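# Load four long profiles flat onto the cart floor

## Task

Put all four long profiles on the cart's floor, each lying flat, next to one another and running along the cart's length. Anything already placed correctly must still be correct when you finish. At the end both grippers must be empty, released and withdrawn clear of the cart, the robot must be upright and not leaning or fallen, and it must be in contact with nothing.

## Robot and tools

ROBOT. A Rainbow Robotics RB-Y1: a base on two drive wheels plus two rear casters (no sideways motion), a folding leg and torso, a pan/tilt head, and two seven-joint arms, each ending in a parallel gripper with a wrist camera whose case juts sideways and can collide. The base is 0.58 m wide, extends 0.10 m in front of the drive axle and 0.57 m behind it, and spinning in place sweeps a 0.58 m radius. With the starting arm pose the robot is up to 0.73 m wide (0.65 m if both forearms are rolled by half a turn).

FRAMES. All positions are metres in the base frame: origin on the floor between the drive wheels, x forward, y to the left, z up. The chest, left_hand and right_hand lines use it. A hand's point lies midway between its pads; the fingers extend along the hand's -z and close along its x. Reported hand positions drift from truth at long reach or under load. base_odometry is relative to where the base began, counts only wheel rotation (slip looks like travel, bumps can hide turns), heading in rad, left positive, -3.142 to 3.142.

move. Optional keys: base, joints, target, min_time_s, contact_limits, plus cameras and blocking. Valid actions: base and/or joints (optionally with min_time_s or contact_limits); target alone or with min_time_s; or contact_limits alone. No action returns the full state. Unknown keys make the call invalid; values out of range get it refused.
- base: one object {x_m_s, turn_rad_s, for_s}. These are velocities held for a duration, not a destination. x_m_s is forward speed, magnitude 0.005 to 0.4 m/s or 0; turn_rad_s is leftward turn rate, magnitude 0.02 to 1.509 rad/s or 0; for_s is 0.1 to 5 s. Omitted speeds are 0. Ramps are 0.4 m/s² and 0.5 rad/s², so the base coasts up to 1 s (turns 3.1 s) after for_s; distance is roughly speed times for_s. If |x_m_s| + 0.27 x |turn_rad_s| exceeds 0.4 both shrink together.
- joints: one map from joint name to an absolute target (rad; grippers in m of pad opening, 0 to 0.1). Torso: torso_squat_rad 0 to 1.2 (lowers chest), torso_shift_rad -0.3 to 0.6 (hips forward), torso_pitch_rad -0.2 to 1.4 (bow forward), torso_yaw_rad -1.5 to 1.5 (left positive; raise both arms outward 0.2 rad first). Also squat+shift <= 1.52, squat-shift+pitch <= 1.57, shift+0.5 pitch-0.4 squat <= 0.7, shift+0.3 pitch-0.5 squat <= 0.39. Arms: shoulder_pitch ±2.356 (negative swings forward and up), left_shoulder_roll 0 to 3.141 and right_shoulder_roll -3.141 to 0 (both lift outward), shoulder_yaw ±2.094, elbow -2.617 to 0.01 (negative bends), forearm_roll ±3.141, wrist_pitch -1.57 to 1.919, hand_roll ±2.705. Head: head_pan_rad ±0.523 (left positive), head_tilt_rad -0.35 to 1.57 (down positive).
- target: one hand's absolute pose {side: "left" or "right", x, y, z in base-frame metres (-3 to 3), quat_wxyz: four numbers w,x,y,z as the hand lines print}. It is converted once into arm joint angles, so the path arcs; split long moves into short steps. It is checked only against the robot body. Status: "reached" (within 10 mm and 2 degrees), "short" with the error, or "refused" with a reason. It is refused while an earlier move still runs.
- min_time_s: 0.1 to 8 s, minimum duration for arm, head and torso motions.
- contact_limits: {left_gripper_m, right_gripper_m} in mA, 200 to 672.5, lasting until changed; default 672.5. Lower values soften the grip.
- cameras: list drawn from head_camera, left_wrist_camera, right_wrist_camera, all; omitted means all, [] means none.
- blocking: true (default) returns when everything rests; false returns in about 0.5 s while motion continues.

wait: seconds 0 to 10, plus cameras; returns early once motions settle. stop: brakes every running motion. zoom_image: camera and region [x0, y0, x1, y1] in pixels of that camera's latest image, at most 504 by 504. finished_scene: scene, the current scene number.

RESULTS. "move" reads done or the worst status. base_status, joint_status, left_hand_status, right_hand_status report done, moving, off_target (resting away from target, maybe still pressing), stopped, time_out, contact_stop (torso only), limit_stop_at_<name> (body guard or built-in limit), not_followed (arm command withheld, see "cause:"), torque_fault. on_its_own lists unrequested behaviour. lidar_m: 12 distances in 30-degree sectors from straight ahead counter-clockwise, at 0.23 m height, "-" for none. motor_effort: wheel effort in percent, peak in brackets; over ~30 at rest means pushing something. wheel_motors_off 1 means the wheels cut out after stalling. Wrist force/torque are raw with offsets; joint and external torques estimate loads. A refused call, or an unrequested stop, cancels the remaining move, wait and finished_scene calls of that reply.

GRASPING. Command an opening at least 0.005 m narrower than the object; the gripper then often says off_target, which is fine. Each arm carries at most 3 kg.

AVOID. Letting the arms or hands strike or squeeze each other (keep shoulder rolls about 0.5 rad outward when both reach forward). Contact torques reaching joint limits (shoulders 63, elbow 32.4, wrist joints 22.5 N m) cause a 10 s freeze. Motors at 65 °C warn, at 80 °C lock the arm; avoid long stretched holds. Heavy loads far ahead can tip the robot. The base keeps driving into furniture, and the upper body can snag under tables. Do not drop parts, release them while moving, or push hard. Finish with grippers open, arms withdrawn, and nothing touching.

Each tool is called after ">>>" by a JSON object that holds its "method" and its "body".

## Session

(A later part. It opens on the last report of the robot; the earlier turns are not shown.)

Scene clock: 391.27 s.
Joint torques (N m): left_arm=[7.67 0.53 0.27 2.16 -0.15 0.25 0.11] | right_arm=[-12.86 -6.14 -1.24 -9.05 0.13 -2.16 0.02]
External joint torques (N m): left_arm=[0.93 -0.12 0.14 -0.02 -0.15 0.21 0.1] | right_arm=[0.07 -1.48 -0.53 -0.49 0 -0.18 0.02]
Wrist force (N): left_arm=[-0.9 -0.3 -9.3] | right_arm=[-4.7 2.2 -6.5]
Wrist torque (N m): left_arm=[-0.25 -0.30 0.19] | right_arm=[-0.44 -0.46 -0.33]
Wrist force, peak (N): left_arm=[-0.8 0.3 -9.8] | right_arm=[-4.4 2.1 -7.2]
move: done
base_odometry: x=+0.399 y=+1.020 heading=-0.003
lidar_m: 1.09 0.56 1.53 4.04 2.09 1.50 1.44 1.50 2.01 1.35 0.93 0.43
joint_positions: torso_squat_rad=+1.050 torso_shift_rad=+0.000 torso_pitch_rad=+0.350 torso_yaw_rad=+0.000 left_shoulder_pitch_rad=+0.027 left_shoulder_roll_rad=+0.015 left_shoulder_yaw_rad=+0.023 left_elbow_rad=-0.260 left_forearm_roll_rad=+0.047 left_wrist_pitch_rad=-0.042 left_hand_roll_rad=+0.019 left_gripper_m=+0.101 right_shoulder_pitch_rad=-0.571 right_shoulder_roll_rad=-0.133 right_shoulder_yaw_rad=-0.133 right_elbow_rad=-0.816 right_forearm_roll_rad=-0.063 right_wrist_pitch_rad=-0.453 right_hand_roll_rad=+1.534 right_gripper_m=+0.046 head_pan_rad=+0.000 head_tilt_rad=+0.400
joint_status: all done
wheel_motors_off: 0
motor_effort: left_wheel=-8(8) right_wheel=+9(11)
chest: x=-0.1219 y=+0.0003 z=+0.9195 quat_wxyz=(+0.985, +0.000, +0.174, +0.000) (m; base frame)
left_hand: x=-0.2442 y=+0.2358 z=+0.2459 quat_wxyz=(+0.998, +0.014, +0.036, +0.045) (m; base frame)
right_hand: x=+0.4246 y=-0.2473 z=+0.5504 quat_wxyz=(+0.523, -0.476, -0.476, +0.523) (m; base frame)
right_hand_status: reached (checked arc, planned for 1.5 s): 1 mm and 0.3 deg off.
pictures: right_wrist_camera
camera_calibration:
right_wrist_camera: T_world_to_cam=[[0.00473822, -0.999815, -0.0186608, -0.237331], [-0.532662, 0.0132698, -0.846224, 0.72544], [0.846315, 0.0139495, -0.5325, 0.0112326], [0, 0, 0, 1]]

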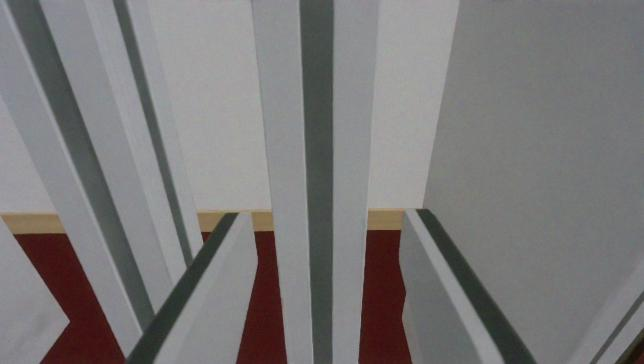

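>>> {"method": "move", "body": {"target": {"side":"right","x":0.458,"y":-0.244,"z":0.545,"quat_wxyz":[0.522,-0.477,-0.477,0.522]}, "min_time_s": 1, "cameras": ["right_wrist_camera"]}}

>>> {"method": "move", "body": {"joints": {"right_gripper_m":0.015}, "cameras": ["right_wrist_camera"]}}

>>> {"method": "move", "body": {"target": {"side":"right","x":0.416,"y":-0.247,"z":0.575,"quat_wxyz":[0.522,-0.477,-0.477,0.522]}, "min_time_s": 2, "cameras": ["head_camera"]}}

>>> {"method": "move", "body": {"target": {"side":"right","x":0.33,"y":-0.2495,"z":0.62,"quat_wxyz":[0.522,-0.477,-0.477,0.522]}, "min_time_s": 2, "cameras": ["head_camera"]}}

>>> {"method": "move", "body": {"base": {"x_m_s":-0.2,"for_s":2.15}, "cameras": []}}

>>> {"method": "move", "body": {"base": {"turn_rad_s":-0.4,"for_s":3.92}, "cameras": ["head_camera"]}}

>>> {"method": "move", "body": {"base": {"x_m_s":0.26,"for_s":4.733}, "cameras": []}}

>>> {"method": "move", "body": {"base": {"turn_rad_s":0.4,"for_s":3.935}, "cameras": []}}

>>> {"method": "move", "body": {"joints": {"right_hand_roll_rad":-0.02,"torso_squat_rad":0.35,"torso_pitch_rad":0.3,"head_tilt_rad":0.7}, "min_time_s": 2.5, "cameras": []}}

>>> {"method": "move", "body": {"target": {"side":"right","x":0.34,"y":-0.295,"z":0.93,"quat_wxyz":[0.94,0.0207,-0.342,-0.0075]}, "min_time_s": 2, "cameras": ["head_camera"]}}

Scene clock: 402.90 s.
Wrist force, peak (N): left_arm=[-1.2 0.3 -9.8] | right_arm=[-4.8 0.9 -7.4]
move: done
joint_status: all done
wheel_motors_off: 0
motor_effort: left_wheel=-8(8) right_wheel=+10(12)
right_hand_status: reached (checked arc, planned for 1.0 s): 1 mm and 0.6 deg off.
pictures: right_wrist_camera
camera_calibration:
right_wrist_camera: T_world_to_cam=[[0.00440774, -0.999822, -0.01833, -0.234153], [-0.536732, 0.0131007, -0.843651, 0.739456], [0.843741, 0.0135569, -0.536579, -0.0159427], [0, 0, 0, 1]]

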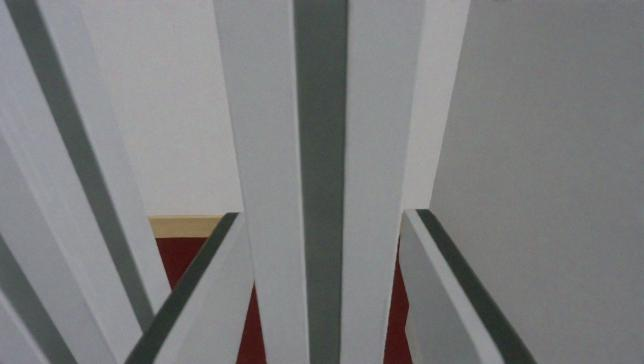

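Scene clock: 403.73 s.
Wrist force, peak (N): left_arm=[-0.9 0.0 -9.7] | right_arm=[-4.3 2.1 -7.1]
move: off_target
joint_status: right_gripper_m off_target (ended at +0.030, target +0.015)
wheel_motors_off: 0
motor_effort: left_wheel=-8(9) right_wheel=+12(12)
pictures: right_wrist_camera
camera_calibration:
right_wrist_camera: T_world_to_cam=[[0.00432221, -0.999816, -0.0186741, -0.233906], [-0.53675, 0.0134367, -0.843635, 0.73952], [0.843731, 0.0136697, -0.536593, -0.0159046], [0, 0, 0, 1]]

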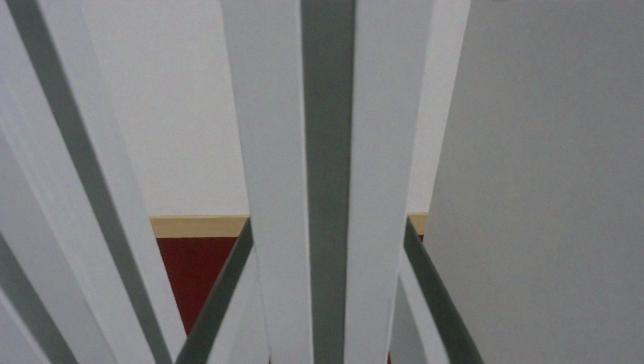

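Scene clock: 406.07 s.
Wrist force, peak (N): left_arm=[-0.6 0.1 -10.0] | right_arm=[-4.4 -50.0 -4.3]
move: done
joint_status: all done
wheel_motors_off: 0
motor_effort: left_wheel=-8(9) right_wheel=+11(12)
right_hand_status: reached (checked arc, planned for 2.0 s): 2 mm and 0.2 deg off.
pictures: head_camera
camera_calibration:
head_camera: T_world_to_cam=[[-0.0586484, -0.998225, 0.0103585, -0.00730412], [-0.64468, 0.0299501, -0.763866, 0.875866], [0.7622, -0.0514774, -0.645292, 0.675814], [0, 0, 0, 1]]

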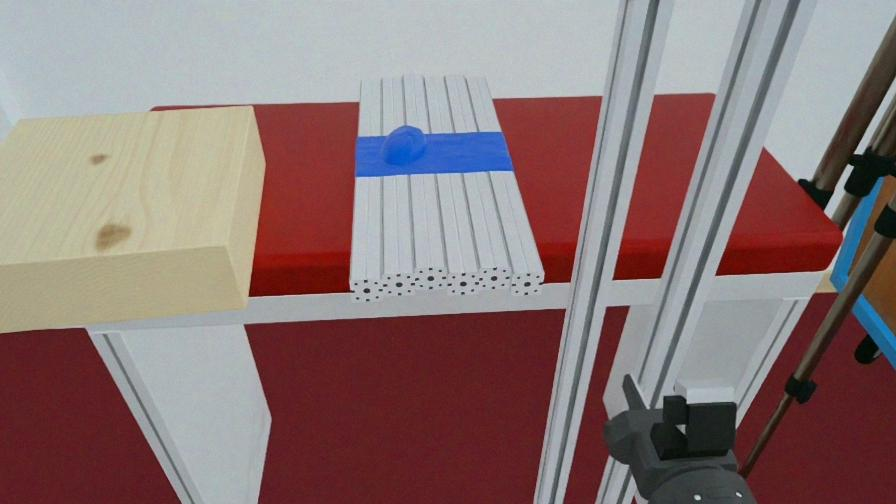

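Scene clock: 408.40 s.
Wrist force, peak (N): left_arm=[-0.8 0.5 -9.8] | right_arm=[-4.5 11.4 -7.9]
move: done
joint_status: all done
wheel_motors_off: 0
motor_effort: left_wheel=-8(9) right_wheel=+11(12)
right_hand_status: reached (checked arc, planned for 2.0 s): 1 mm and 0.4 deg off.
pictures: head_camera
camera_calibration:
head_camera: T_world_to_cam=[[-0.0586489, -0.998225, 0.0103568, -0.0073032], [-0.64468, 0.0299517, -0.763866, 0.875866], [0.7622, -0.0514767, -0.645292, 0.675814], [0, 0, 0, 1]]

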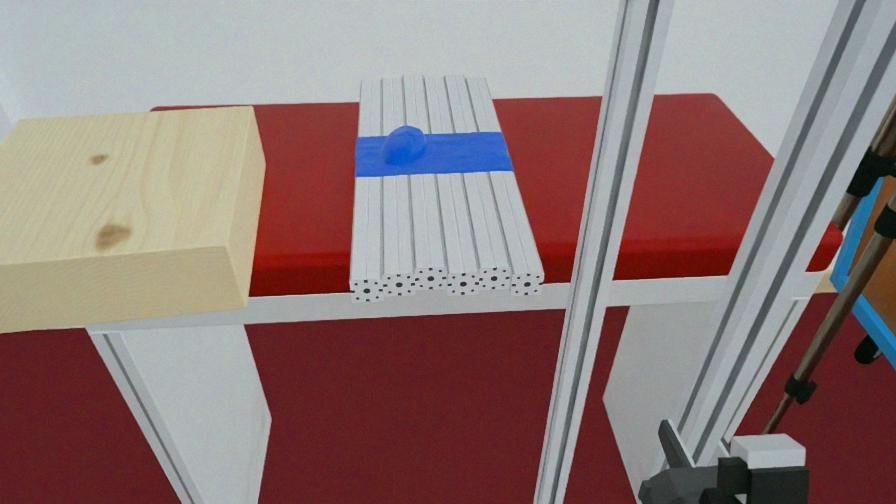

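Scene clock: 411.60 s.
Wrist force, peak (N): left_arm=[-0.8 0.5 -9.9] | right_arm=[-5.5 11.7 -7.4]
move: done
base_status: done (sent for 2.17 of 2.17 s)
wheel_motors_off: 0
motor_effort: left_wheel=-14(32) right_wheel=+15(41)
pictures: none

Scene clock: 416.67 s.
Wrist force, peak (N): left_arm=[-1.0 0.1 -10.0] | right_arm=[-4.8 11.1 -7.8]
move: done
base_status: done (sent for 3.93 of 3.93 s)
wheel_motors_off: 0
motor_effort: left_wheel=+13(51) right_wheel=+2(47)
pictures: head_camera
camera_calibration:
head_camera: T_world_to_cam=[[-0.0586579, -0.998225, 0.0102913, -0.00727732], [-0.644809, 0.0300164, -0.763754, 0.875793], [0.76209, -0.0514361, -0.645425, 0.675864], [0, 0, 0, 1]]

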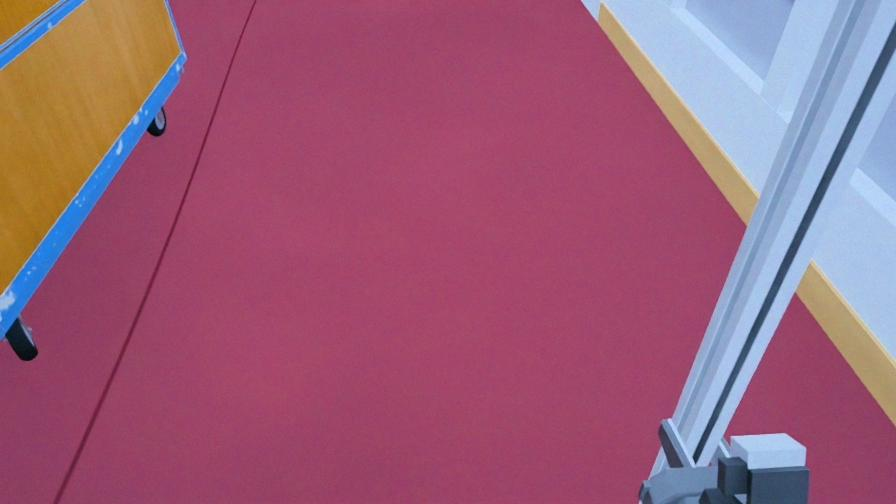

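Scene clock: 422.37 s.
Wrist force, peak (N): left_arm=[-1.2 0.2 -10.0] | right_arm=[-4.4 11.2 -8.6]
move: done
base_status: done (sent for 4.73 of 4.73 s)
wheel_motors_off: 0
motor_effort: left_wheel=+2(50) right_wheel=-7(44)
pictures: none

Scene clock: 427.43 s.
Wrist force, peak (N): left_arm=[-0.9 -0.3 -9.9] | right_arm=[-4.9 11.0 -7.9]
move: done
base_status: done (sent for 3.93 of 3.93 s)
wheel_motors_off: 0
motor_effort: left_wheel=+3(42) right_wheel=+12(37)
pictures: none

Scene clock: 430.60 s.
Wrist force, peak (N): left_arm=[-0.6 0.1 -9.9] | right_arm=[-19.9 -4.0 -7.1]
move: done
joint_status: all done
wheel_motors_off: 0
motor_effort: left_wheel=+4(4) right_wheel=+18(19)
pictures: none

Scene clock: 432.93 s.
Joint torques (N m): left_arm=[6.23 0.36 -0.59 1.56 0.05 0.04 0.17] | right_arm=[-14.21 -10.81 -5.7 -13.42 0.67 -2.88 -0.12]
External joint torques (N m): left_arm=[0.73 -0.29 -0.7 -0.13 0.05 0.09 0.17] | right_arm=[-2.86 -2.1 -0.87 -4.43 0.28 -1.58 -0.15]
Wrist force (N): left_arm=[-1.1 0.5 -9.3] | right_arm=[-14.4 -5.4 -18.2]
Wrist torque (N m): left_arm=[-0.32 -0.25 0.18] | right_arm=[0.16 -0.63 -0.49]
Wrist force, peak (N): left_arm=[-0.6 0.9 -9.6] | right_arm=[-15.6 -5.3 -18.0]
move: done
base_odometry: x=-0.042 y=-0.209 heading=-0.004
lidar_m: 0.76 0.81 1.35 4.13 1.40 1.03 0.96 1.01 1.38 3.63 1.08 0.79
joint_positions: torso_squat_rad=+0.350 torso_shift_rad=+0.000 torso_pitch_rad=+0.300 torso_yaw_rad=+0.000 left_shoulder_pitch_rad=+0.027 left_shoulder_roll_rad=+0.015 left_shoulder_yaw_rad=+0.023 left_elbow_rad=-0.260 left_forearm_roll_rad=+0.047 left_wrist_pitch_rad=-0.042 left_hand_roll_rad=+0.019 left_gripper_m=+0.101 right_shoulder_pitch_rad=-0.350 right_shoulder_roll_rad=-0.450 right_shoulder_yaw_rad=-0.062 right_elbow_rad=-1.820 right_forearm_roll_rad=-0.369 right_wrist_pitch_rad=+1.160 right_hand_roll_rad=-0.192 right_gripper_m=+0.030 head_pan_rad=+0.000 head_tilt_rad=+0.700
joint_status: all done
wheel_motors_off: 0
motor_effort: left_wheel=+3(4) right_wheel=+16(20)
chest: x=-0.1363 y=+0.0003 z=+1.2336 quat_wxyz=(+0.989, +0.000, +0.150, +0.000) (m; base frame)
left_hand: x=-0.2252 y=+0.2358 z=+0.5548 quat_wxyz=(+0.999, +0.013, +0.011, +0.046) (m; base frame)
right_hand: x=+0.3395 y=-0.2949 z=+0.9292 quat_wxyz=(+0.940, +0.021, -0.341, -0.008) (m; base frame)
right_hand_status: reached (checked arc, planned for 2.0 s): 1 mm and 0.1 deg off.
pictures: head_camera
camera_calibration:
head_camera: T_world_to_cam=[[-0.0545017, -0.998211, 0.0245735, -0.0319188], [-0.813851, 0.0301504, -0.58029, 0.83408], [0.578512, -0.051626, -0.814039, 1.12818], [0, 0, 0, 1]]

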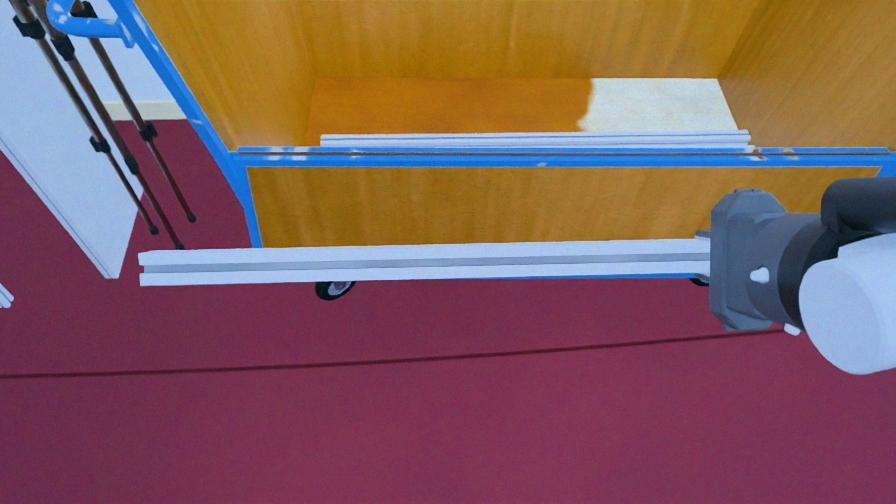

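>>> {"method": "move", "body": {"base": {"x_m_s":0.15,"for_s":1.97}, "joints": {"torso_squat_rad":0.5,"torso_shift_rad":0.15,"head_tilt_rad":0.6}, "cameras": []}}

>>> {"method": "move", "body": {"target": {"side":"right","x":0.43,"y":-0.335,"z":0.88,"quat_wxyz":[0.94,0.0258,-0.342,0.0066]}, "min_time_s": 1, "cameras": []}}

>>> {"method": "move", "body": {"joints": {"torso_squat_rad":0.45,"torso_shift_rad":0.2,"torso_pitch_rad":0.58,"right_shoulder_pitch_rad":-0.6}, "min_time_s": 2, "cameras": []}}

>>> {"method": "move", "body": {"target": {"side":"right","x":0.50,"y":-0.335,"z":0.86,"quat_wxyz":[0.94,0.0258,-0.342,0.0066]}, "min_time_s": 1, "cameras": []}}

>>> {"method": "move", "body": {"joints": {"torso_squat_rad":0.55,"torso_shift_rad":0.25,"torso_pitch_rad":0.85,"right_shoulder_pitch_rad":-0.61}, "min_time_s": 2, "cameras": []}}

>>> {"method": "move", "body": {"target": {"side":"right","x":0.54,"y":-0.305,"z":0.76,"quat_wxyz":[0.985,0.0253,-0.17,0.006]}, "min_time_s": 1, "cameras": ["head_camera"]}}

>>> {"method": "move", "body": {"base": {"x_m_s":0.15,"for_s":1.0}, "cameras": []}}

>>> {"method": "move", "body": {"joints": {"torso_squat_rad":0.75,"torso_shift_rad":0.32,"torso_pitch_rad":1.0,"right_shoulder_pitch_rad":-0.79}, "min_time_s": 2.5, "cameras": ["head_camera"]}}

Scene clock: 446.07 s.
Wrist force, peak (N): left_arm=[-0.9 0.4 -9.6] | right_arm=[-14.0 -5.0 -19.3]
move: done
base_status: done (sent for 1.97 of 1.97 s)
joint_status: all done
wheel_motors_off: 0
motor_effort: left_wheel=+5(48) right_wheel=-7(56)
pictures: none

Scene clock: 447.40 s.
Wrist force, peak (N): left_arm=[-0.8 0.2 -9.8] | right_arm=[-14.5 -5.6 -18.3]
move: done
joint_status: all done
wheel_motors_off: 0
motor_effort: left_wheel=+5(6) right_wheel=-7(8)
right_hand_status: reached (checked arc, planned for 1.0 s): 1 mm and 0.1 deg off.
pictures: none

Scene clock: 449.70 s.
Wrist force, peak (N): left_arm=[-0.1 0.3 -9.7] | right_arm=[-14.6 -5.4 -18.6]
move: done
joint_status: all done
wheel_motors_off: 0
motor_effort: left_wheel=+5(7) right_wheel=-6(8)
pictures: none

Scene clock: 451.03 s.
Wrist force, peak (N): left_arm=[0.6 -0.1 -9.6] | right_arm=[-15.5 -6.3 -18.7]
move: done
joint_status: all done
wheel_motors_off: 0
motor_effort: left_wheel=+6(7) right_wheel=-6(8)
right_hand_status: reached (checked arc, planned for 1.0 s): 1 mm and 0.1 deg off.
pictures: none

Scene clock: 453.33 s.
Wrist force, peak (N): left_arm=[0.8 0.2 -9.4] | right_arm=[-14.6 -5.6 -19.1]
move: done
joint_status: all done
wheel_motors_off: 0
motor_effort: left_wheel=+7(7) right_wheel=-7(8)
pictures: none

Scene clock: 454.67 s.
Wrist force, peak (N): left_arm=[2.2 -0.4 -8.9] | right_arm=[-15.0 -6.8 -19.4]
move: done
joint_status: all done
wheel_motors_off: 0
motor_effort: left_wheel=+7(7) right_wheel=-6(8)
right_hand_status: reached (checked arc, planned for 1.0 s): 1 mm and 0.1 deg off.
pictures: head_camera
camera_calibration:
head_camera: T_world_to_cam=[[-0.038379, -0.998214, 0.0457713, -0.0358033], [-0.985225, 0.0301491, -0.168591, 0.56789], [0.16691, -0.0515654, -0.984623, 1.04847], [0, 0, 0, 1]]

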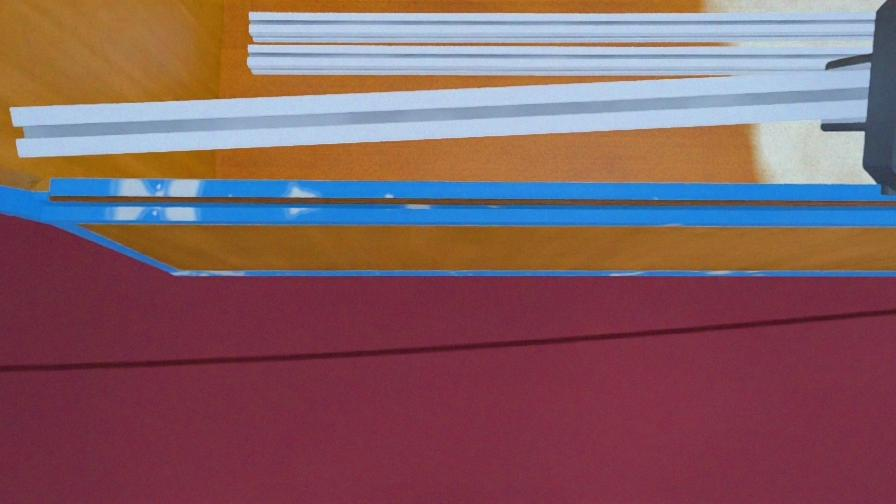

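Scene clock: 456.33 s.
Wrist force, peak (N): left_arm=[1.8 0.1 -8.8] | right_arm=[-9.6 -5.1 -21.4]
move: done
base_status: done (sent for 1 of 1 s)
wheel_motors_off: 0
motor_effort: left_wheel=+1(30) right_wheel=-2(24)
pictures: none

Scene clock: 459.13 s.
Joint torques (N m): left_arm=[21.96 0.95 -0.17 6.86 -0.04 1.2 0.2] | right_arm=[-9.72 -12.72 -6.93 -10.35 0.66 -1.53 -0.29]
External joint torques (N m): left_arm=[1.57 0.43 -0.39 -0.83 -0.04 0.05 0.17] | right_arm=[-3.46 -2.1 -0.91 -3.16 0.37 -0.83 -0.31]
Wrist force (N): left_arm=[3.0 -0.4 -8.1] | right_arm=[-9.7 -5.4 -20.5]
Wrist torque (N m): left_arm=[-0.25 -0.01 0.15] | right_arm=[0.12 -0.50 -0.40]
Wrist force, peak (N): left_arm=[2.9 -0.2 -8.6] | right_arm=[-9.9 -5.4 -21.2]
move: done
base_odometry: x=+0.403 y=-0.210 heading=-0.003
lidar_m: 0.32 0.33 0.85 4.13 2.07 1.48 1.41 1.47 2.00 4.78 0.46 0.34
joint_positions: torso_squat_rad=+0.750 torso_shift_rad=+0.320 torso_pitch_rad=+1.000 torso_yaw_rad=+0.000 left_shoulder_pitch_rad=+0.027 left_shoulder_roll_rad=+0.015 left_shoulder_yaw_rad=+0.023 left_elbow_rad=-0.260 left_forearm_roll_rad=+0.047 left_wrist_pitch_rad=-0.042 left_hand_roll_rad=+0.019 left_gripper_m=+0.101 right_shoulder_pitch_rad=-0.789 right_shoulder_roll_rad=-0.752 right_shoulder_yaw_rad=-0.269 right_elbow_rad=-2.177 right_forearm_roll_rad=-0.659 right_wrist_pitch_rad=+1.635 right_hand_roll_rad=-0.361 right_gripper_m=+0.030 head_pan_rad=+0.000 head_tilt_rad=+0.600
joint_status: all done
wheel_motors_off: 0
motor_effort: left_wheel=+0(1) right_wheel=-3(6)
chest: x=+0.1936 y=+0.0003 z=+0.9338 quat_wxyz=(+0.878, +0.000, +0.480, +0.000) (m; base frame)
left_hand: x=-0.3115 y=+0.2358 z=+0.4717 quat_wxyz=(+0.934, +0.028, +0.353, +0.038) (m; base frame)
right_hand: x=+0.5857 y=-0.2809 z=+0.6139 quat_wxyz=(+0.985, +0.048, -0.163, +0.017) (m; base frame)
pictures: head_camera
camera_calibration:
head_camera: T_world_to_cam=[[-0.0311327, -0.998214, 0.0509909, -0.0346045], [-0.999353, 0.0301685, -0.0195703, 0.450429], [0.0179971, -0.0515672, -0.998507, 0.956311], [0, 0, 0, 1]]

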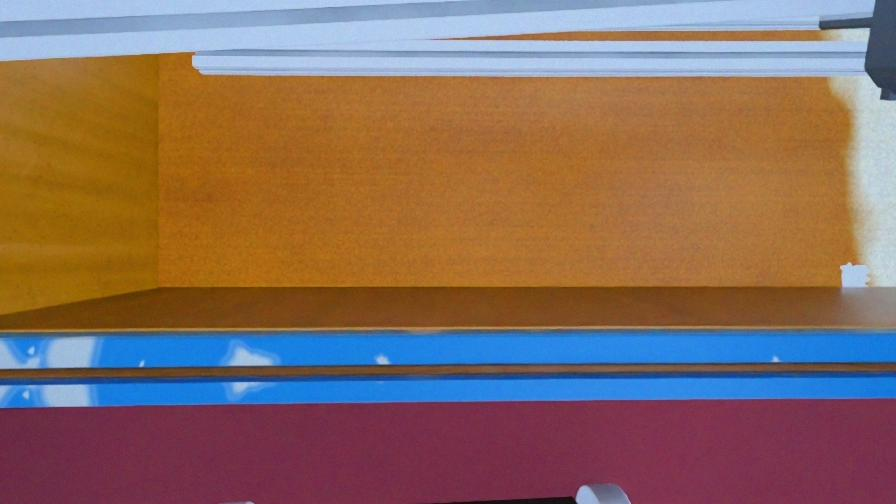

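>>> {"method": "move", "body": {"target": {"side":"right","x":0.565,"y":-0.30,"z":0.46,"quat_wxyz":[0.9996,0.02,0,-0.017]}, "min_time_s": 1.5, "cameras": []}}

>>> {"method": "move", "body": {"joints": {"torso_squat_rad":0.86}, "min_time_s": 1, "cameras": []}}

>>> {"method": "move", "body": {"target": {"side":"right","x":0.565,"y":-0.31,"z":0.335,"quat_wxyz":[0.9996,0.02,0,-0.017]}, "min_time_s": 1.5, "cameras": ["head_camera"]}}

Scene clock: 464.67 s.
Wrist force, peak (N): left_arm=[3.0 0.2 -8.7] | right_arm=[-8.6 -6.1 -21.4]
move: done
joint_status: all done
wheel_motors_off: 0
motor_effort: left_wheel=+1(1) right_wheel=-3(6)
right_hand_status: reached (checked arc, planned for 1.5 s): 1 mm and 0.1 deg off.
pictures: none

Scene clock: 466.00 s.
Wrist force, peak (N): left_arm=[3.1 -0.1 -8.3] | right_arm=[-5.0 -4.8 -22.4]
move: done
joint_status: all done
wheel_motors_off: 0
motor_effort: left_wheel=+2(3) right_wheel=+0(5)
pictures: none

Scene clock: 467.83 s.
Joint torques (N m): left_arm=[22.15 0.32 -0.26 7.17 -0.28 1.33 0.38] | right_arm=[-12.69 -12.26 -3.61 -8.76 0.53 0.03 -0.4]
External joint torques (N m): left_arm=[1.76 -0.21 -0.49 -0.52 -0.28 0.17 0.34] | right_arm=[-2.27 -1.08 0.01 -2.11 0.36 0.08 -0.4]
Wrist force (N): left_arm=[2.6 -0.4 -7.9] | right_arm=[-4.8 -5.2 -21.6]
Wrist torque (N m): left_arm=[-0.27 -0.07 0.15] | right_arm=[0.18 -0.53 -0.29]
Wrist force, peak (N): left_arm=[2.8 0.1 -8.3] | right_arm=[-4.3 -5.5 -22.1]
move: done
base_odometry: x=+0.403 y=-0.210 heading=-0.003
lidar_m: 0.31 0.34 0.86 4.15 2.08 1.49 1.40 1.47 1.98 4.76 0.48 0.34
joint_positions: torso_squat_rad=+0.860 torso_shift_rad=+0.320 torso_pitch_rad=+1.000 torso_yaw_rad=+0.000 left_shoulder_pitch_rad=+0.027 left_shoulder_roll_rad=+0.015 left_shoulder_yaw_rad=+0.023 left_elbow_rad=-0.260 left_forearm_roll_rad=+0.047 left_wrist_pitch_rad=-0.042 left_hand_roll_rad=+0.019 left_gripper_m=+0.101 right_shoulder_pitch_rad=-1.129 right_shoulder_roll_rad=-0.616 right_shoulder_yaw_rad=-0.026 right_elbow_rad=-1.047 right_forearm_roll_rad=-0.525 right_wrist_pitch_rad=+1.209 right_hand_roll_rad=-0.077 right_gripper_m=+0.030 head_pan_rad=+0.000 head_tilt_rad=+0.600
joint_status: all done
wheel_motors_off: 0
motor_effort: left_wheel=+3(3) right_wheel=-1(4)
chest: x=+0.1761 y=+0.0003 z=+0.8811 quat_wxyz=(+0.878, +0.000, +0.480, +0.000) (m; base frame)
left_hand: x=-0.3290 y=+0.2358 z=+0.4191 quat_wxyz=(+0.934, +0.028, +0.353, +0.038) (m; base frame)
right_hand: x=+0.5645 y=-0.3101 z=+0.3348 quat_wxyz=(+1.000, +0.020, +0.000, -0.017) (m; base frame)
right_hand_status: reached (checked arc, planned for 1.5 s): 1 mm and 0.0 deg off.
pictures: head_camera
camera_calibration:
head_camera: T_world_to_cam=[[-0.031124, -0.998215, 0.0509681, -0.0324525], [-0.999353, 0.030159, -0.0195934, 0.431962], [0.0180213, -0.051545, -0.998508, 0.90404], [0, 0, 0, 1]]

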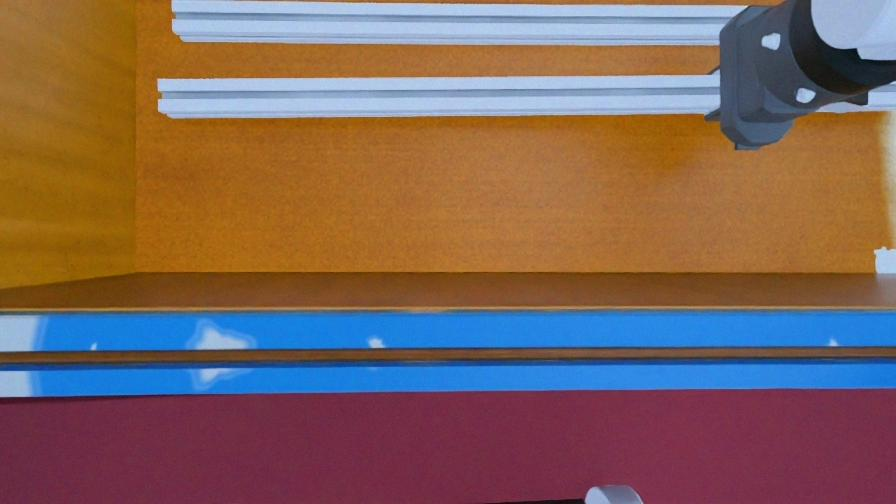

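>>> {"method": "move", "body": {"base": {"x_m_s":0.05,"for_s":0.7}, "cameras": []}}

>>> {"method": "move", "body": {"target": {"side":"right","x":0.565,"y":-0.318,"z":0.312,"quat_wxyz":[0.9996,0.02,0,-0.023]}, "min_time_s": 1, "cameras": ["head_camera"]}}

Scene clock: 474.33 s.
Wrist force, peak (N): left_arm=[2.7 -0.5 -8.6] | right_arm=[-6.1 -4.7 -22.1]
move: done
base_status: done (sent for 0.7 of 0.7 s)
wheel_motors_off: 0
motor_effort: left_wheel=-2(28) right_wheel=-3(29)
pictures: none

Scene clock: 475.67 s.
Joint torques (N m): left_arm=[22.03 0.34 -0.31 6.88 0.03 1.54 0.24] | right_arm=[-12.79 -14.24 -3.88 -7.87 0.88 -0.41 0.12]
External joint torques (N m): left_arm=[1.64 -0.18 -0.53 -0.81 0.03 0.39 0.2] | right_arm=[-1.98 -2.95 -0.9 -1.71 0.72 -0.35 0.12]
Wrist force (N): left_arm=[2.8 -0.3 -8.0] | right_arm=[-4.6 -5.1 -20.9]
Wrist torque (N m): left_arm=[-0.28 -0.08 0.15] | right_arm=[0.45 -0.49 -0.34]
Wrist force, peak (N): left_arm=[3.2 0.0 -8.4] | right_arm=[-5.2 -5.3 -22.3]
move: done
base_odometry: x=+0.438 y=-0.210 heading=-0.003
lidar_m: 0.28 0.31 0.42 3.99 2.11 1.52 1.45 1.50 2.03 4.63 0.41 0.30
joint_positions: torso_squat_rad=+0.860 torso_shift_rad=+0.320 torso_pitch_rad=+1.000 torso_yaw_rad=+0.000 left_shoulder_pitch_rad=+0.027 left_shoulder_roll_rad=+0.015 left_shoulder_yaw_rad=+0.023 left_elbow_rad=-0.260 left_forearm_roll_rad=+0.047 left_wrist_pitch_rad=-0.042 left_hand_roll_rad=+0.019 left_gripper_m=+0.101 right_shoulder_pitch_rad=-1.189 right_shoulder_roll_rad=-0.601 right_shoulder_yaw_rad=-0.030 right_elbow_rad=-0.862 right_forearm_roll_rad=-0.529 right_wrist_pitch_rad=+1.099 right_hand_roll_rad=-0.014 right_gripper_m=+0.030 head_pan_rad=+0.000 head_tilt_rad=+0.600
joint_status: all done
wheel_motors_off: 0
motor_effort: left_wheel=+0(2) right_wheel=-3(4)
chest: x=+0.1762 y=+0.0003 z=+0.8811 quat_wxyz=(+0.878, +0.000, +0.480, +0.000) (m; base frame)
left_hand: x=-0.3290 y=+0.2358 z=+0.4190 quat_wxyz=(+0.934, +0.028, +0.353, +0.038) (m; base frame)
right_hand: x=+0.5641 y=-0.3176 z=+0.3123 quat_wxyz=(+1.000, +0.019, -0.001, -0.023) (m; base frame)
right_hand_status: reached (checked arc, planned for 1.0 s): 1 mm and 0.1 deg off.
pictures: head_camera
camera_calibration:
head_camera: T_world_to_cam=[[-0.0311062, -0.998216, 0.0509543, -0.0324415], [-0.999354, 0.0301438, -0.0195487, 0.431931], [0.0179779, -0.0515295, -0.99851, 0.904026], [0, 0, 0, 1]]

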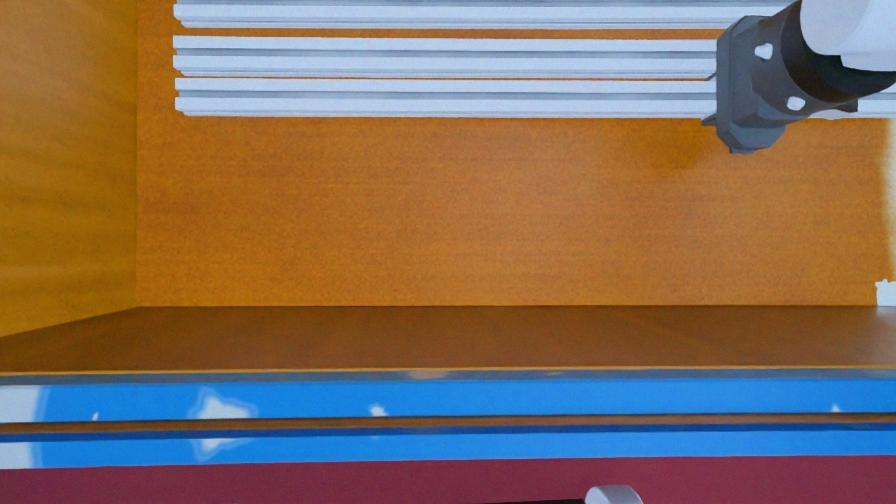

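>>> {"method": "move", "body": {"target": {"side":"right","x":0.563,"y":-0.318,"z":0.2985,"quat_wxyz":[0.9996,0.02,0,-0.022]}, "min_time_s": 1.2, "cameras": ["head_camera"]}}

>>> {"method": "move", "body": {"joints": {"right_gripper_m":0.042}, "cameras": ["head_camera"]}}

>>> {"method": "move", "body": {"joints": {"torso_squat_rad":0.4,"torso_shift_rad":0.15}, "min_time_s": 3, "cameras": ["head_camera"]}}

>>> {"method": "move", "body": {"target": {"side":"right","x":0.54,"y":-0.30,"z":0.78,"quat_wxyz":[0.9998,0.018,0,0.002]}, "min_time_s": 1.5, "cameras": []}}

>>> {"method": "move", "body": {"base": {"x_m_s":-0.25,"for_s":1.8}, "cameras": ["head_camera"]}}

>>> {"method": "move", "body": {"base": {"turn_rad_s":0.7,"for_s":2.244}, "joints": {"torso_squat_rad":1.05,"torso_shift_rad":0,"torso_pitch_rad":0.35,"right_shoulder_pitch_rad":-0.057,"right_shoulder_roll_rad":-0.081,"right_shoulder_yaw_rad":-0.026,"right_elbow_rad":-1.398,"right_forearm_roll_rad":-0.026,"right_wrist_pitch_rad":-0.38,"right_hand_roll_rad":1.514,"right_gripper_m":0.046,"head_tilt_rad":0.4}, "cameras": []}}

>>> {"method": "move", "body": {"base": {"x_m_s":0.3,"for_s":4.333}, "cameras": ["head_camera"]}}

Scene clock: 484.80 s.
Wrist force, peak (N): left_arm=[3.4 -0.2 -8.4] | right_arm=[-19.9 1.5 26.0]
move: done
joint_status: all done
wheel_motors_off: 0
motor_effort: left_wheel=+1(2) right_wheel=-1(7)
right_hand_status: reached (checked arc, planned for 1.2 s): 2 mm and 0.2 deg off.
pictures: head_camera
camera_calibration:
head_camera: T_world_to_cam=[[-0.0312387, -0.998191, 0.0513735, -0.0327254], [-0.999327, 0.0302033, -0.0208088, 0.432592], [0.0192195, -0.051989, -0.998463, 0.904125], [0, 0, 0, 1]]

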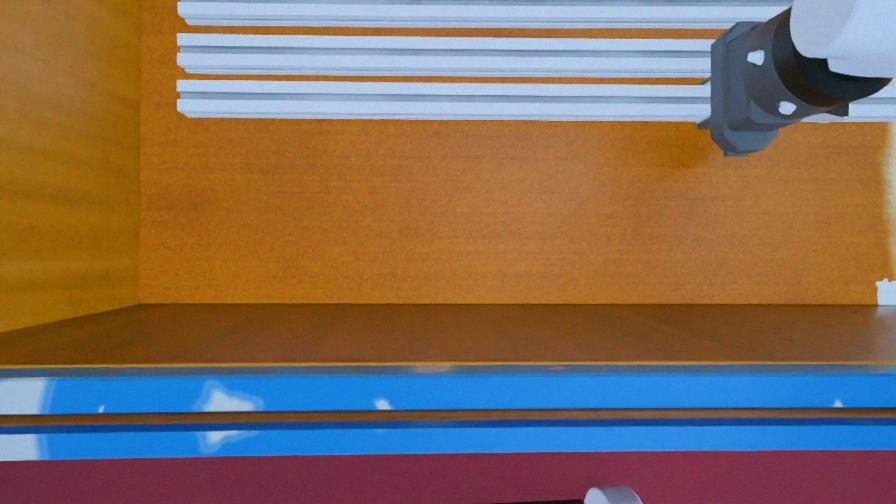

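Scene clock: 485.40 s.
Wrist force, peak (N): left_arm=[2.8 -0.2 -8.4] | right_arm=[-17.1 -1.5 24.4]
move: done
joint_status: all done
wheel_motors_off: 0
motor_effort: left_wheel=+1(2) right_wheel=-2(5)
pictures: head_camera
camera_calibration:
head_camera: T_world_to_cam=[[-0.0312339, -0.998191, 0.0513697, -0.0327211], [-0.999328, 0.0301999, -0.0207829, 0.432587], [0.0191939, -0.0519843, -0.998463, 0.904118], [0, 0, 0, 1]]

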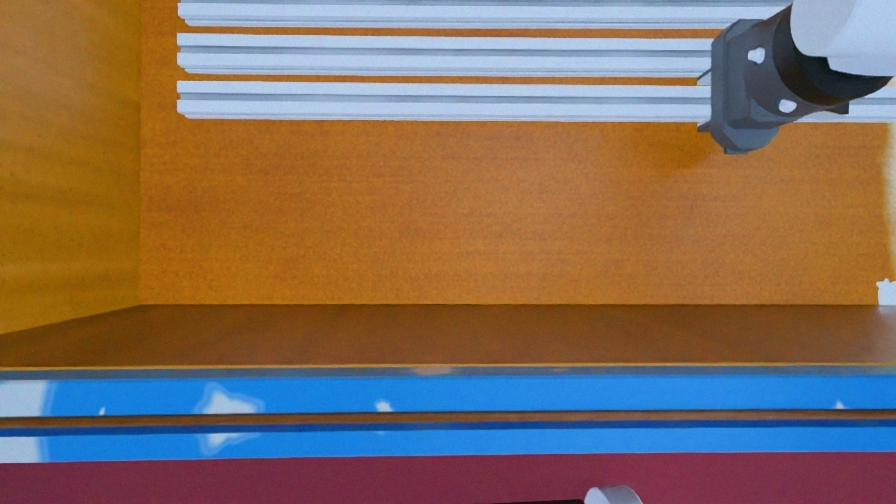

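Scene clock: 488.70 s.
Wrist force, peak (N): left_arm=[3.1 -0.2 -8.6] | right_arm=[-5.2 -4.6 -13.2]
move: done
joint_status: all done
wheel_motors_off: 0
motor_effort: left_wheel=+2(2) right_wheel=-2(5)
pictures: head_camera
camera_calibration:
head_camera: T_world_to_cam=[[-0.0311297, -0.998201, 0.0512428, -0.0444984], [-0.999349, 0.0301494, -0.0197932, 0.388791], [0.0182127, -0.0518256, -0.99849, 1.10856], [0, 0, 0, 1]]

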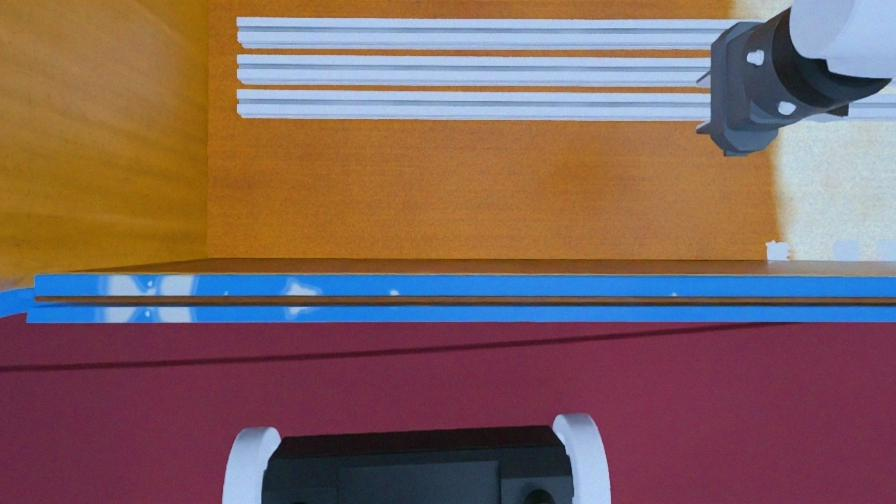

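Scene clock: 490.57 s.
Wrist force, peak (N): left_arm=[2.8 0.0 -8.3] | right_arm=[-5.7 -4.6 -13.9]
move: done
joint_status: all done
wheel_motors_off: 0
motor_effort: left_wheel=+2(3) right_wheel=-2(4)
right_hand_status: reached (checked arc, planned for 1.5 s): 0 mm and 0.1 deg off.
pictures: none

Scene clock: 493.53 s.
Wrist force, peak (N): left_arm=[2.8 -0.1 -8.3] | right_arm=[-4.9 -4.9 -13.1]
move: done
base_status: done (sent for 1.8 of 1.8 s)
wheel_motors_off: 0
motor_effort: left_wheel=+10(30) right_wheel=-6(28)
pictures: head_camera
camera_calibration:
head_camera: T_world_to_cam=[[-0.0311706, -0.998207, 0.0510935, -0.0443994], [-0.999346, 0.030186, -0.0199312, 0.388888], [0.0183532, -0.0516814, -0.998495, 1.10859], [0, 0, 0, 1]]

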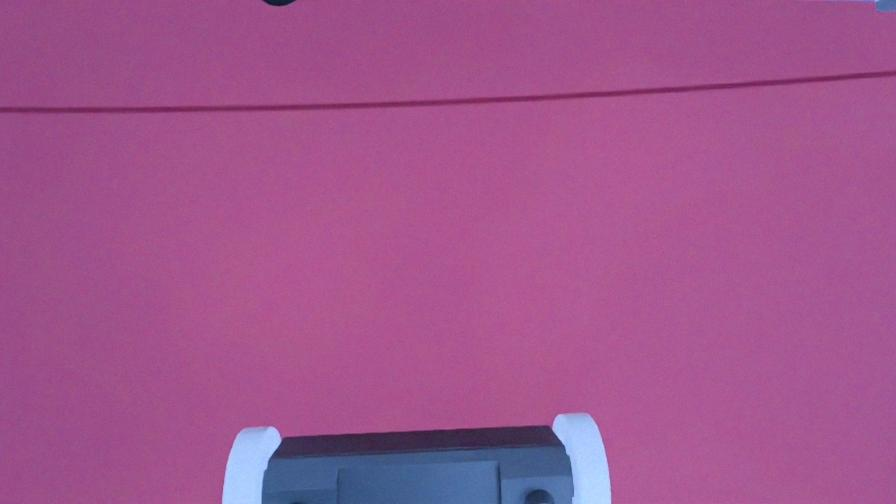

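Scene clock: 497.50 s.
Wrist force, peak (N): left_arm=[-0.9 0.2 -10.2] | right_arm=[-5.8 -5.4 -13.2]
move: done
base_status: done (sent for 2.23 of 2.23 s)
joint_status: all done
wheel_motors_off: 0
motor_effort: left_wheel=+5(41) right_wheel=+16(40)
pictures: none

Scene clock: 503.17 s.
Joint torques (N m): left_arm=[8.23 1.18 -0.46 2.01 -0.1 0.08 0.16] | right_arm=[-3.93 -2.69 -0.7 -9.63 -0.02 -2.05 -0.58]
External joint torques (N m): left_arm=[1.48 0.54 -0.58 -0.16 -0.11 0.04 0.16] | right_arm=[0.57 -0.45 0.36 -0.62 -0.15 -0.06 -0.58]
Wrist force (N): left_arm=[-0.7 0.1 -9.5] | right_arm=[-5.0 1.9 -7.3]
Wrist torque (N m): left_arm=[-0.31 -0.27 0.17] | right_arm=[-0.38 -0.52 -0.35]
Wrist force, peak (N): left_arm=[-1.0 0.0 -9.9] | right_arm=[-4.8 1.6 -7.6]
move: done
base_odometry: x=+0.000 y=+1.091 heading=+1.561
lidar_m: 4.39 1.50 1.07 1.02 1.07 1.43 3.79 1.22 0.87 0.91 0.93 2.09
base_status: done (sent for 4.33 of 4.33 s)
joint_positions: torso_squat_rad=+1.050 torso_shift_rad=+0.000 torso_pitch_rad=+0.350 torso_yaw_rad=+0.000 left_shoulder_pitch_rad=+0.027 left_shoulder_roll_rad=+0.015 left_shoulder_yaw_rad=+0.023 left_elbow_rad=-0.260 left_forearm_roll_rad=+0.047 left_wrist_pitch_rad=-0.042 left_hand_roll_rad=+0.019 left_gripper_m=+0.101 right_shoulder_pitch_rad=-0.057 right_shoulder_roll_rad=-0.081 right_shoulder_yaw_rad=-0.026 right_elbow_rad=-1.398 right_forearm_roll_rad=-0.026 right_wrist_pitch_rad=-0.380 right_hand_roll_rad=+1.514 right_gripper_m=+0.046 head_pan_rad=+0.000 head_tilt_rad=+0.400
wheel_motors_off: 0
motor_effort: left_wheel=+12(42) right_wheel=-12(52)
chest: x=-0.1219 y=+0.0003 z=+0.9195 quat_wxyz=(+0.985, +0.000, +0.174, +0.000) (m; base frame)
left_hand: x=-0.2442 y=+0.2357 z=+0.2459 quat_wxyz=(+0.998, +0.014, +0.036, +0.045) (m; base frame)
right_hand: x=+0.2998 y=-0.2497 z=+0.5599 quat_wxyz=(+0.521, -0.478, -0.478, +0.521) (m; base frame)
pictures: head_camera
camera_calibration:
head_camera: T_world_to_cam=[[-0.058676, -0.998224, 0.0103279, -0.00730453], [-0.644675, 0.0299911, -0.763868, 0.875896], [0.762202, -0.0514789, -0.645289, 0.675812], [0, 0, 0, 1]]

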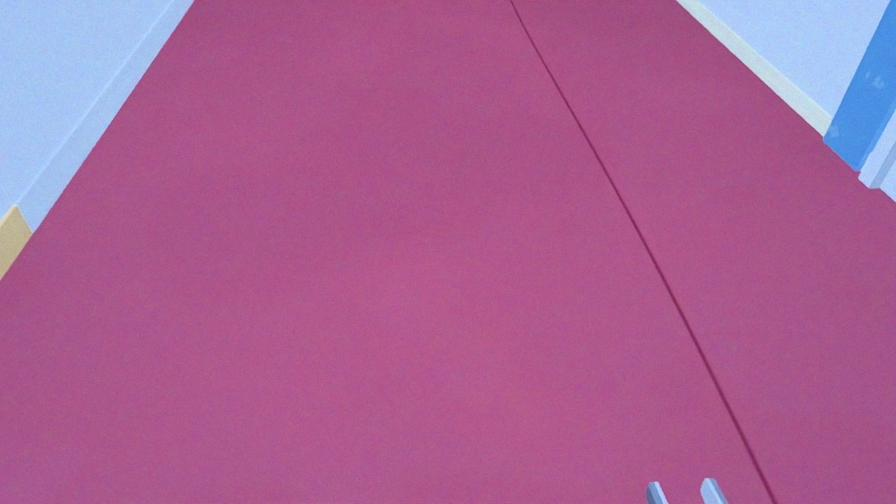

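>>> {"method": "move", "body": {"base": {"turn_rad_s":-0.7,"for_s":2.23}, "cameras": []}}

>>> {"method": "move", "body": {"base": {"x_m_s":0.2,"for_s":1.967}, "cameras": []}}

>>> {"method": "move", "body": {"target": {"side":"right","x":0.36,"y":-0.2475,"z":0.56,"quat_wxyz":[0.522,-0.477,-0.477,0.522]}, "min_time_s": 1, "cameras": ["right_wrist_camera"]}}

>>> {"method": "move", "body": {"target": {"side":"right","x":0.42,"y":-0.2465,"z":0.55,"quat_wxyz":[0.522,-0.477,-0.477,0.522]}, "min_time_s": 1.5, "cameras": ["right_wrist_camera"]}}

Scene clock: 511.13 s.
Wrist force, peak (N): left_arm=[-0.9 0.5 -9.9] | right_arm=[-4.9 1.8 -7.4]
move: done
base_status: done (sent for 2.23 of 2.23 s)
wheel_motors_off: 0
motor_effort: left_wheel=+17(41) right_wheel=+3(49)
pictures: none

Scene clock: 514.00 s.
Wrist force, peak (N): left_arm=[-0.8 -0.3 -10.2] | right_arm=[-4.7 1.8 -7.5]
move: done
base_status: done (sent for 1.97 of 1.97 s)
wheel_motors_off: 0
motor_effort: left_wheel=-7(49) right_wheel=+8(43)
pictures: none

Scene clock: 515.33 s.
Wrist force, peak (N): left_arm=[-0.8 -0.3 -9.9] | right_arm=[-5.1 1.5 -7.2]
move: done
joint_status: all done
wheel_motors_off: 0
motor_effort: left_wheel=-7(8) right_wheel=+10(12)
right_hand_status: reached (checked arc, planned for 1.0 s): 0 mm and 0.0 deg off.
pictures: right_wrist_camera
camera_calibration:
right_wrist_camera: T_world_to_cam=[[0.00514153, -0.99981, -0.0188213, -0.2369], [-0.528608, 0.0132594, -0.848762, 0.699125], [0.84885, 0.014313, -0.528439, 0.0679986], [0, 0, 0, 1]]

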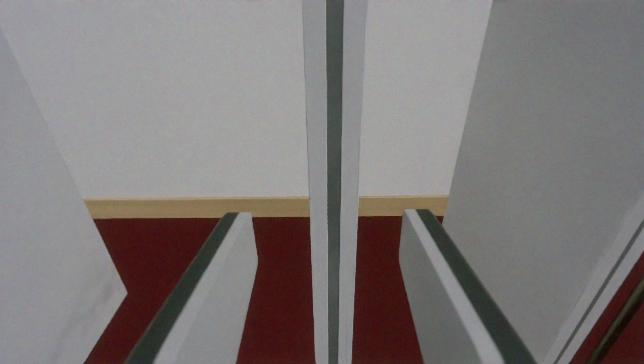

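Scene clock: 517.17 s.
Joint torques (N m): left_arm=[7.4 0.78 -0.27 2.36 -0.09 0.2 0.21] | right_arm=[-12.86 -5.85 -1.06 -8.8 -0.05 -2.11 0.02]
External joint torques (N m): left_arm=[0.65 0.13 -0.39 0.18 -0.09 0.16 0.2] | right_arm=[-0.29 -1.4 -0.35 -0.19 -0.19 -0.13 0.02]
Wrist force (N): left_arm=[-0.8 0.2 -9.4] | right_arm=[-4.7 2.2 -6.9]
Wrist torque (N m): left_arm=[-0.33 -0.28 0.19] | right_arm=[-0.45 -0.45 -0.33]
Wrist force, peak (N): left_arm=[-0.9 0.4 -9.9] | right_arm=[-4.3 1.9 -7.5]
move: done
base_odometry: x=+0.394 y=+1.090 heading=-0.002
lidar_m: 1.11 0.55 1.56 4.15 2.07 1.49 1.42 1.47 2.00 1.40 0.88 0.50
joint_positions: torso_squat_rad=+1.050 torso_shift_rad=+0.000 torso_pitch_rad=+0.350 torso_yaw_rad=+0.000 left_shoulder_pitch_rad=+0.027 left_shoulder_roll_rad=+0.015 left_shoulder_yaw_rad=+0.023 left_elbow_rad=-0.260 left_forearm_roll_rad=+0.047 left_wrist_pitch_rad=-0.042 left_hand_roll_rad=+0.019 left_gripper_m=+0.101 right_shoulder_pitch_rad=-0.548 right_shoulder_roll_rad=-0.127 right_shoulder_yaw_rad=-0.130 right_elbow_rad=-0.847 right_forearm_roll_rad=-0.061 right_wrist_pitch_rad=-0.448 right_hand_roll_rad=+1.537 right_gripper_m=+0.046 head_pan_rad=+0.000 head_tilt_rad=+0.400
joint_status: all done
wheel_motors_off: 0
motor_effort: left_wheel=-7(8) right_wheel=+9(12)
chest: x=-0.1219 y=+0.0003 z=+0.9195 quat_wxyz=(+0.985, +0.000, +0.174, +0.000) (m; base frame)
left_hand: x=-0.2442 y=+0.2357 z=+0.2459 quat_wxyz=(+0.998, +0.014, +0.036, +0.045) (m; base frame)
right_hand: x=+0.4197 y=-0.2463 z=+0.5503 quat_wxyz=(+0.523, -0.476, -0.476, +0.523) (m; base frame)
right_hand_status: reached (checked arc, planned for 1.5 s): 0 mm and 0.2 deg off.
pictures: right_wrist_camera
camera_calibration:
right_wrist_camera: T_world_to_cam=[[0.00492353, -0.999813, -0.0187096, -0.236347], [-0.531295, 0.0132352, -0.847084, 0.722594], [0.847173, 0.014111, -0.53113, 0.0142178], [0, 0, 0, 1]]

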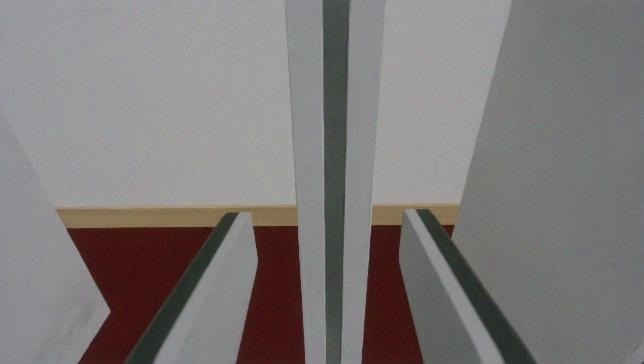

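>>> {"method": "move", "body": {"base": {"x_m_s":0.05,"for_s":0.367}, "cameras": []}}

>>> {"method": "move", "body": {"target": {"side":"right","x":0.455,"y":-0.2475,"z":0.545,"quat_wxyz":[0.522,-0.477,-0.477,0.522]}, "min_time_s": 1, "cameras": ["right_wrist_camera"]}}

Scene clock: 522.10 s.
Wrist force, peak (N): left_arm=[-0.8 0.0 -9.9] | right_arm=[-4.6 2.2 -7.2]
move: done
base_status: done (sent for 0.37 of 0.37 s)
wheel_motors_off: 0
motor_effort: left_wheel=-10(22) right_wheel=+5(40)
pictures: none

Scene clock: 523.43 s.
Joint torques (N m): left_arm=[7.79 0.43 -0.76 2.07 -0.24 0.37 0.39] | right_arm=[-15.33 -6.99 -0.75 -7.68 0.06 -1.97 -0.54]
External joint torques (N m): left_arm=[1.04 -0.21 -0.89 -0.11 -0.24 0.34 0.38] | right_arm=[0.65 -0.87 -0.39 -0.32 -0.02 0.01 -0.53]
Wrist force (N): left_arm=[-0.7 0.0 -9.5] | right_arm=[-4.3 1.6 -7.2]
Wrist torque (N m): left_arm=[-0.31 -0.25 0.18] | right_arm=[-0.37 -0.38 -0.31]
Wrist force, peak (N): left_arm=[-0.5 0.5 -9.9] | right_arm=[-4.3 1.4 -7.6]
move: done
base_odometry: x=+0.412 y=+1.090 heading=-0.003
lidar_m: 1.09 0.53 1.52 4.07 2.08 1.51 1.42 1.50 2.02 1.36 0.85 0.46
joint_positions: torso_squat_rad=+1.050 torso_shift_rad=+0.000 torso_pitch_rad=+0.350 torso_yaw_rad=+0.000 left_shoulder_pitch_rad=+0.027 left_shoulder_roll_rad=+0.015 left_shoulder_yaw_rad=+0.023 left_elbow_rad=-0.260 left_forearm_roll_rad=+0.047 left_wrist_pitch_rad=-0.042 left_hand_roll_rad=+0.019 left_gripper_m=+0.101 right_shoulder_pitch_rad=-0.826 right_shoulder_roll_rad=-0.180 right_shoulder_yaw_rad=-0.155 right_elbow_rad=-0.374 right_forearm_roll_rad=-0.080 right_wrist_pitch_rad=-0.640 right_hand_roll_rad=+1.522 right_gripper_m=+0.046 head_pan_rad=+0.000 head_tilt_rad=+0.400
joint_status: all done
wheel_motors_off: 0
motor_effort: left_wheel=-9(11) right_wheel=+7(11)
chest: x=-0.1219 y=+0.0003 z=+0.9195 quat_wxyz=(+0.985, +0.000, +0.174, +0.000) (m; base frame)
left_hand: x=-0.2443 y=+0.2357 z=+0.2459 quat_wxyz=(+0.998, +0.014, +0.036, +0.045) (m; base frame)
right_hand: x=+0.4548 y=-0.2473 z=+0.5456 quat_wxyz=(+0.523, -0.476, -0.475, +0.523) (m; base frame)
right_hand_status: reached (checked arc, planned for 1.0 s): 1 mm and 0.3 deg off.
pictures: right_wrist_camera
camera_calibration:
right_wrist_camera: T_world_to_cam=[[0.00469229, -0.99982, -0.0183619, -0.237745], [-0.533494, 0.0130278, -0.845704, 0.737447], [0.845791, 0.0137642, -0.533337, -0.0162004], [0, 0, 0, 1]]

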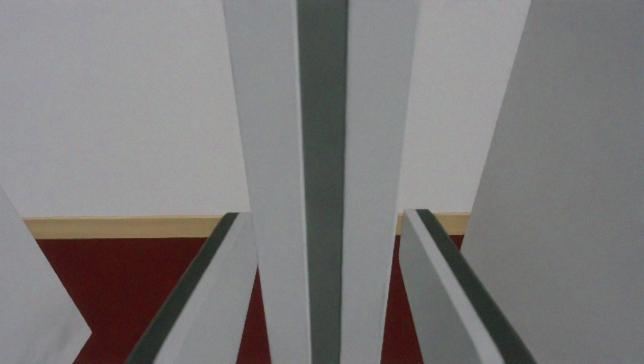

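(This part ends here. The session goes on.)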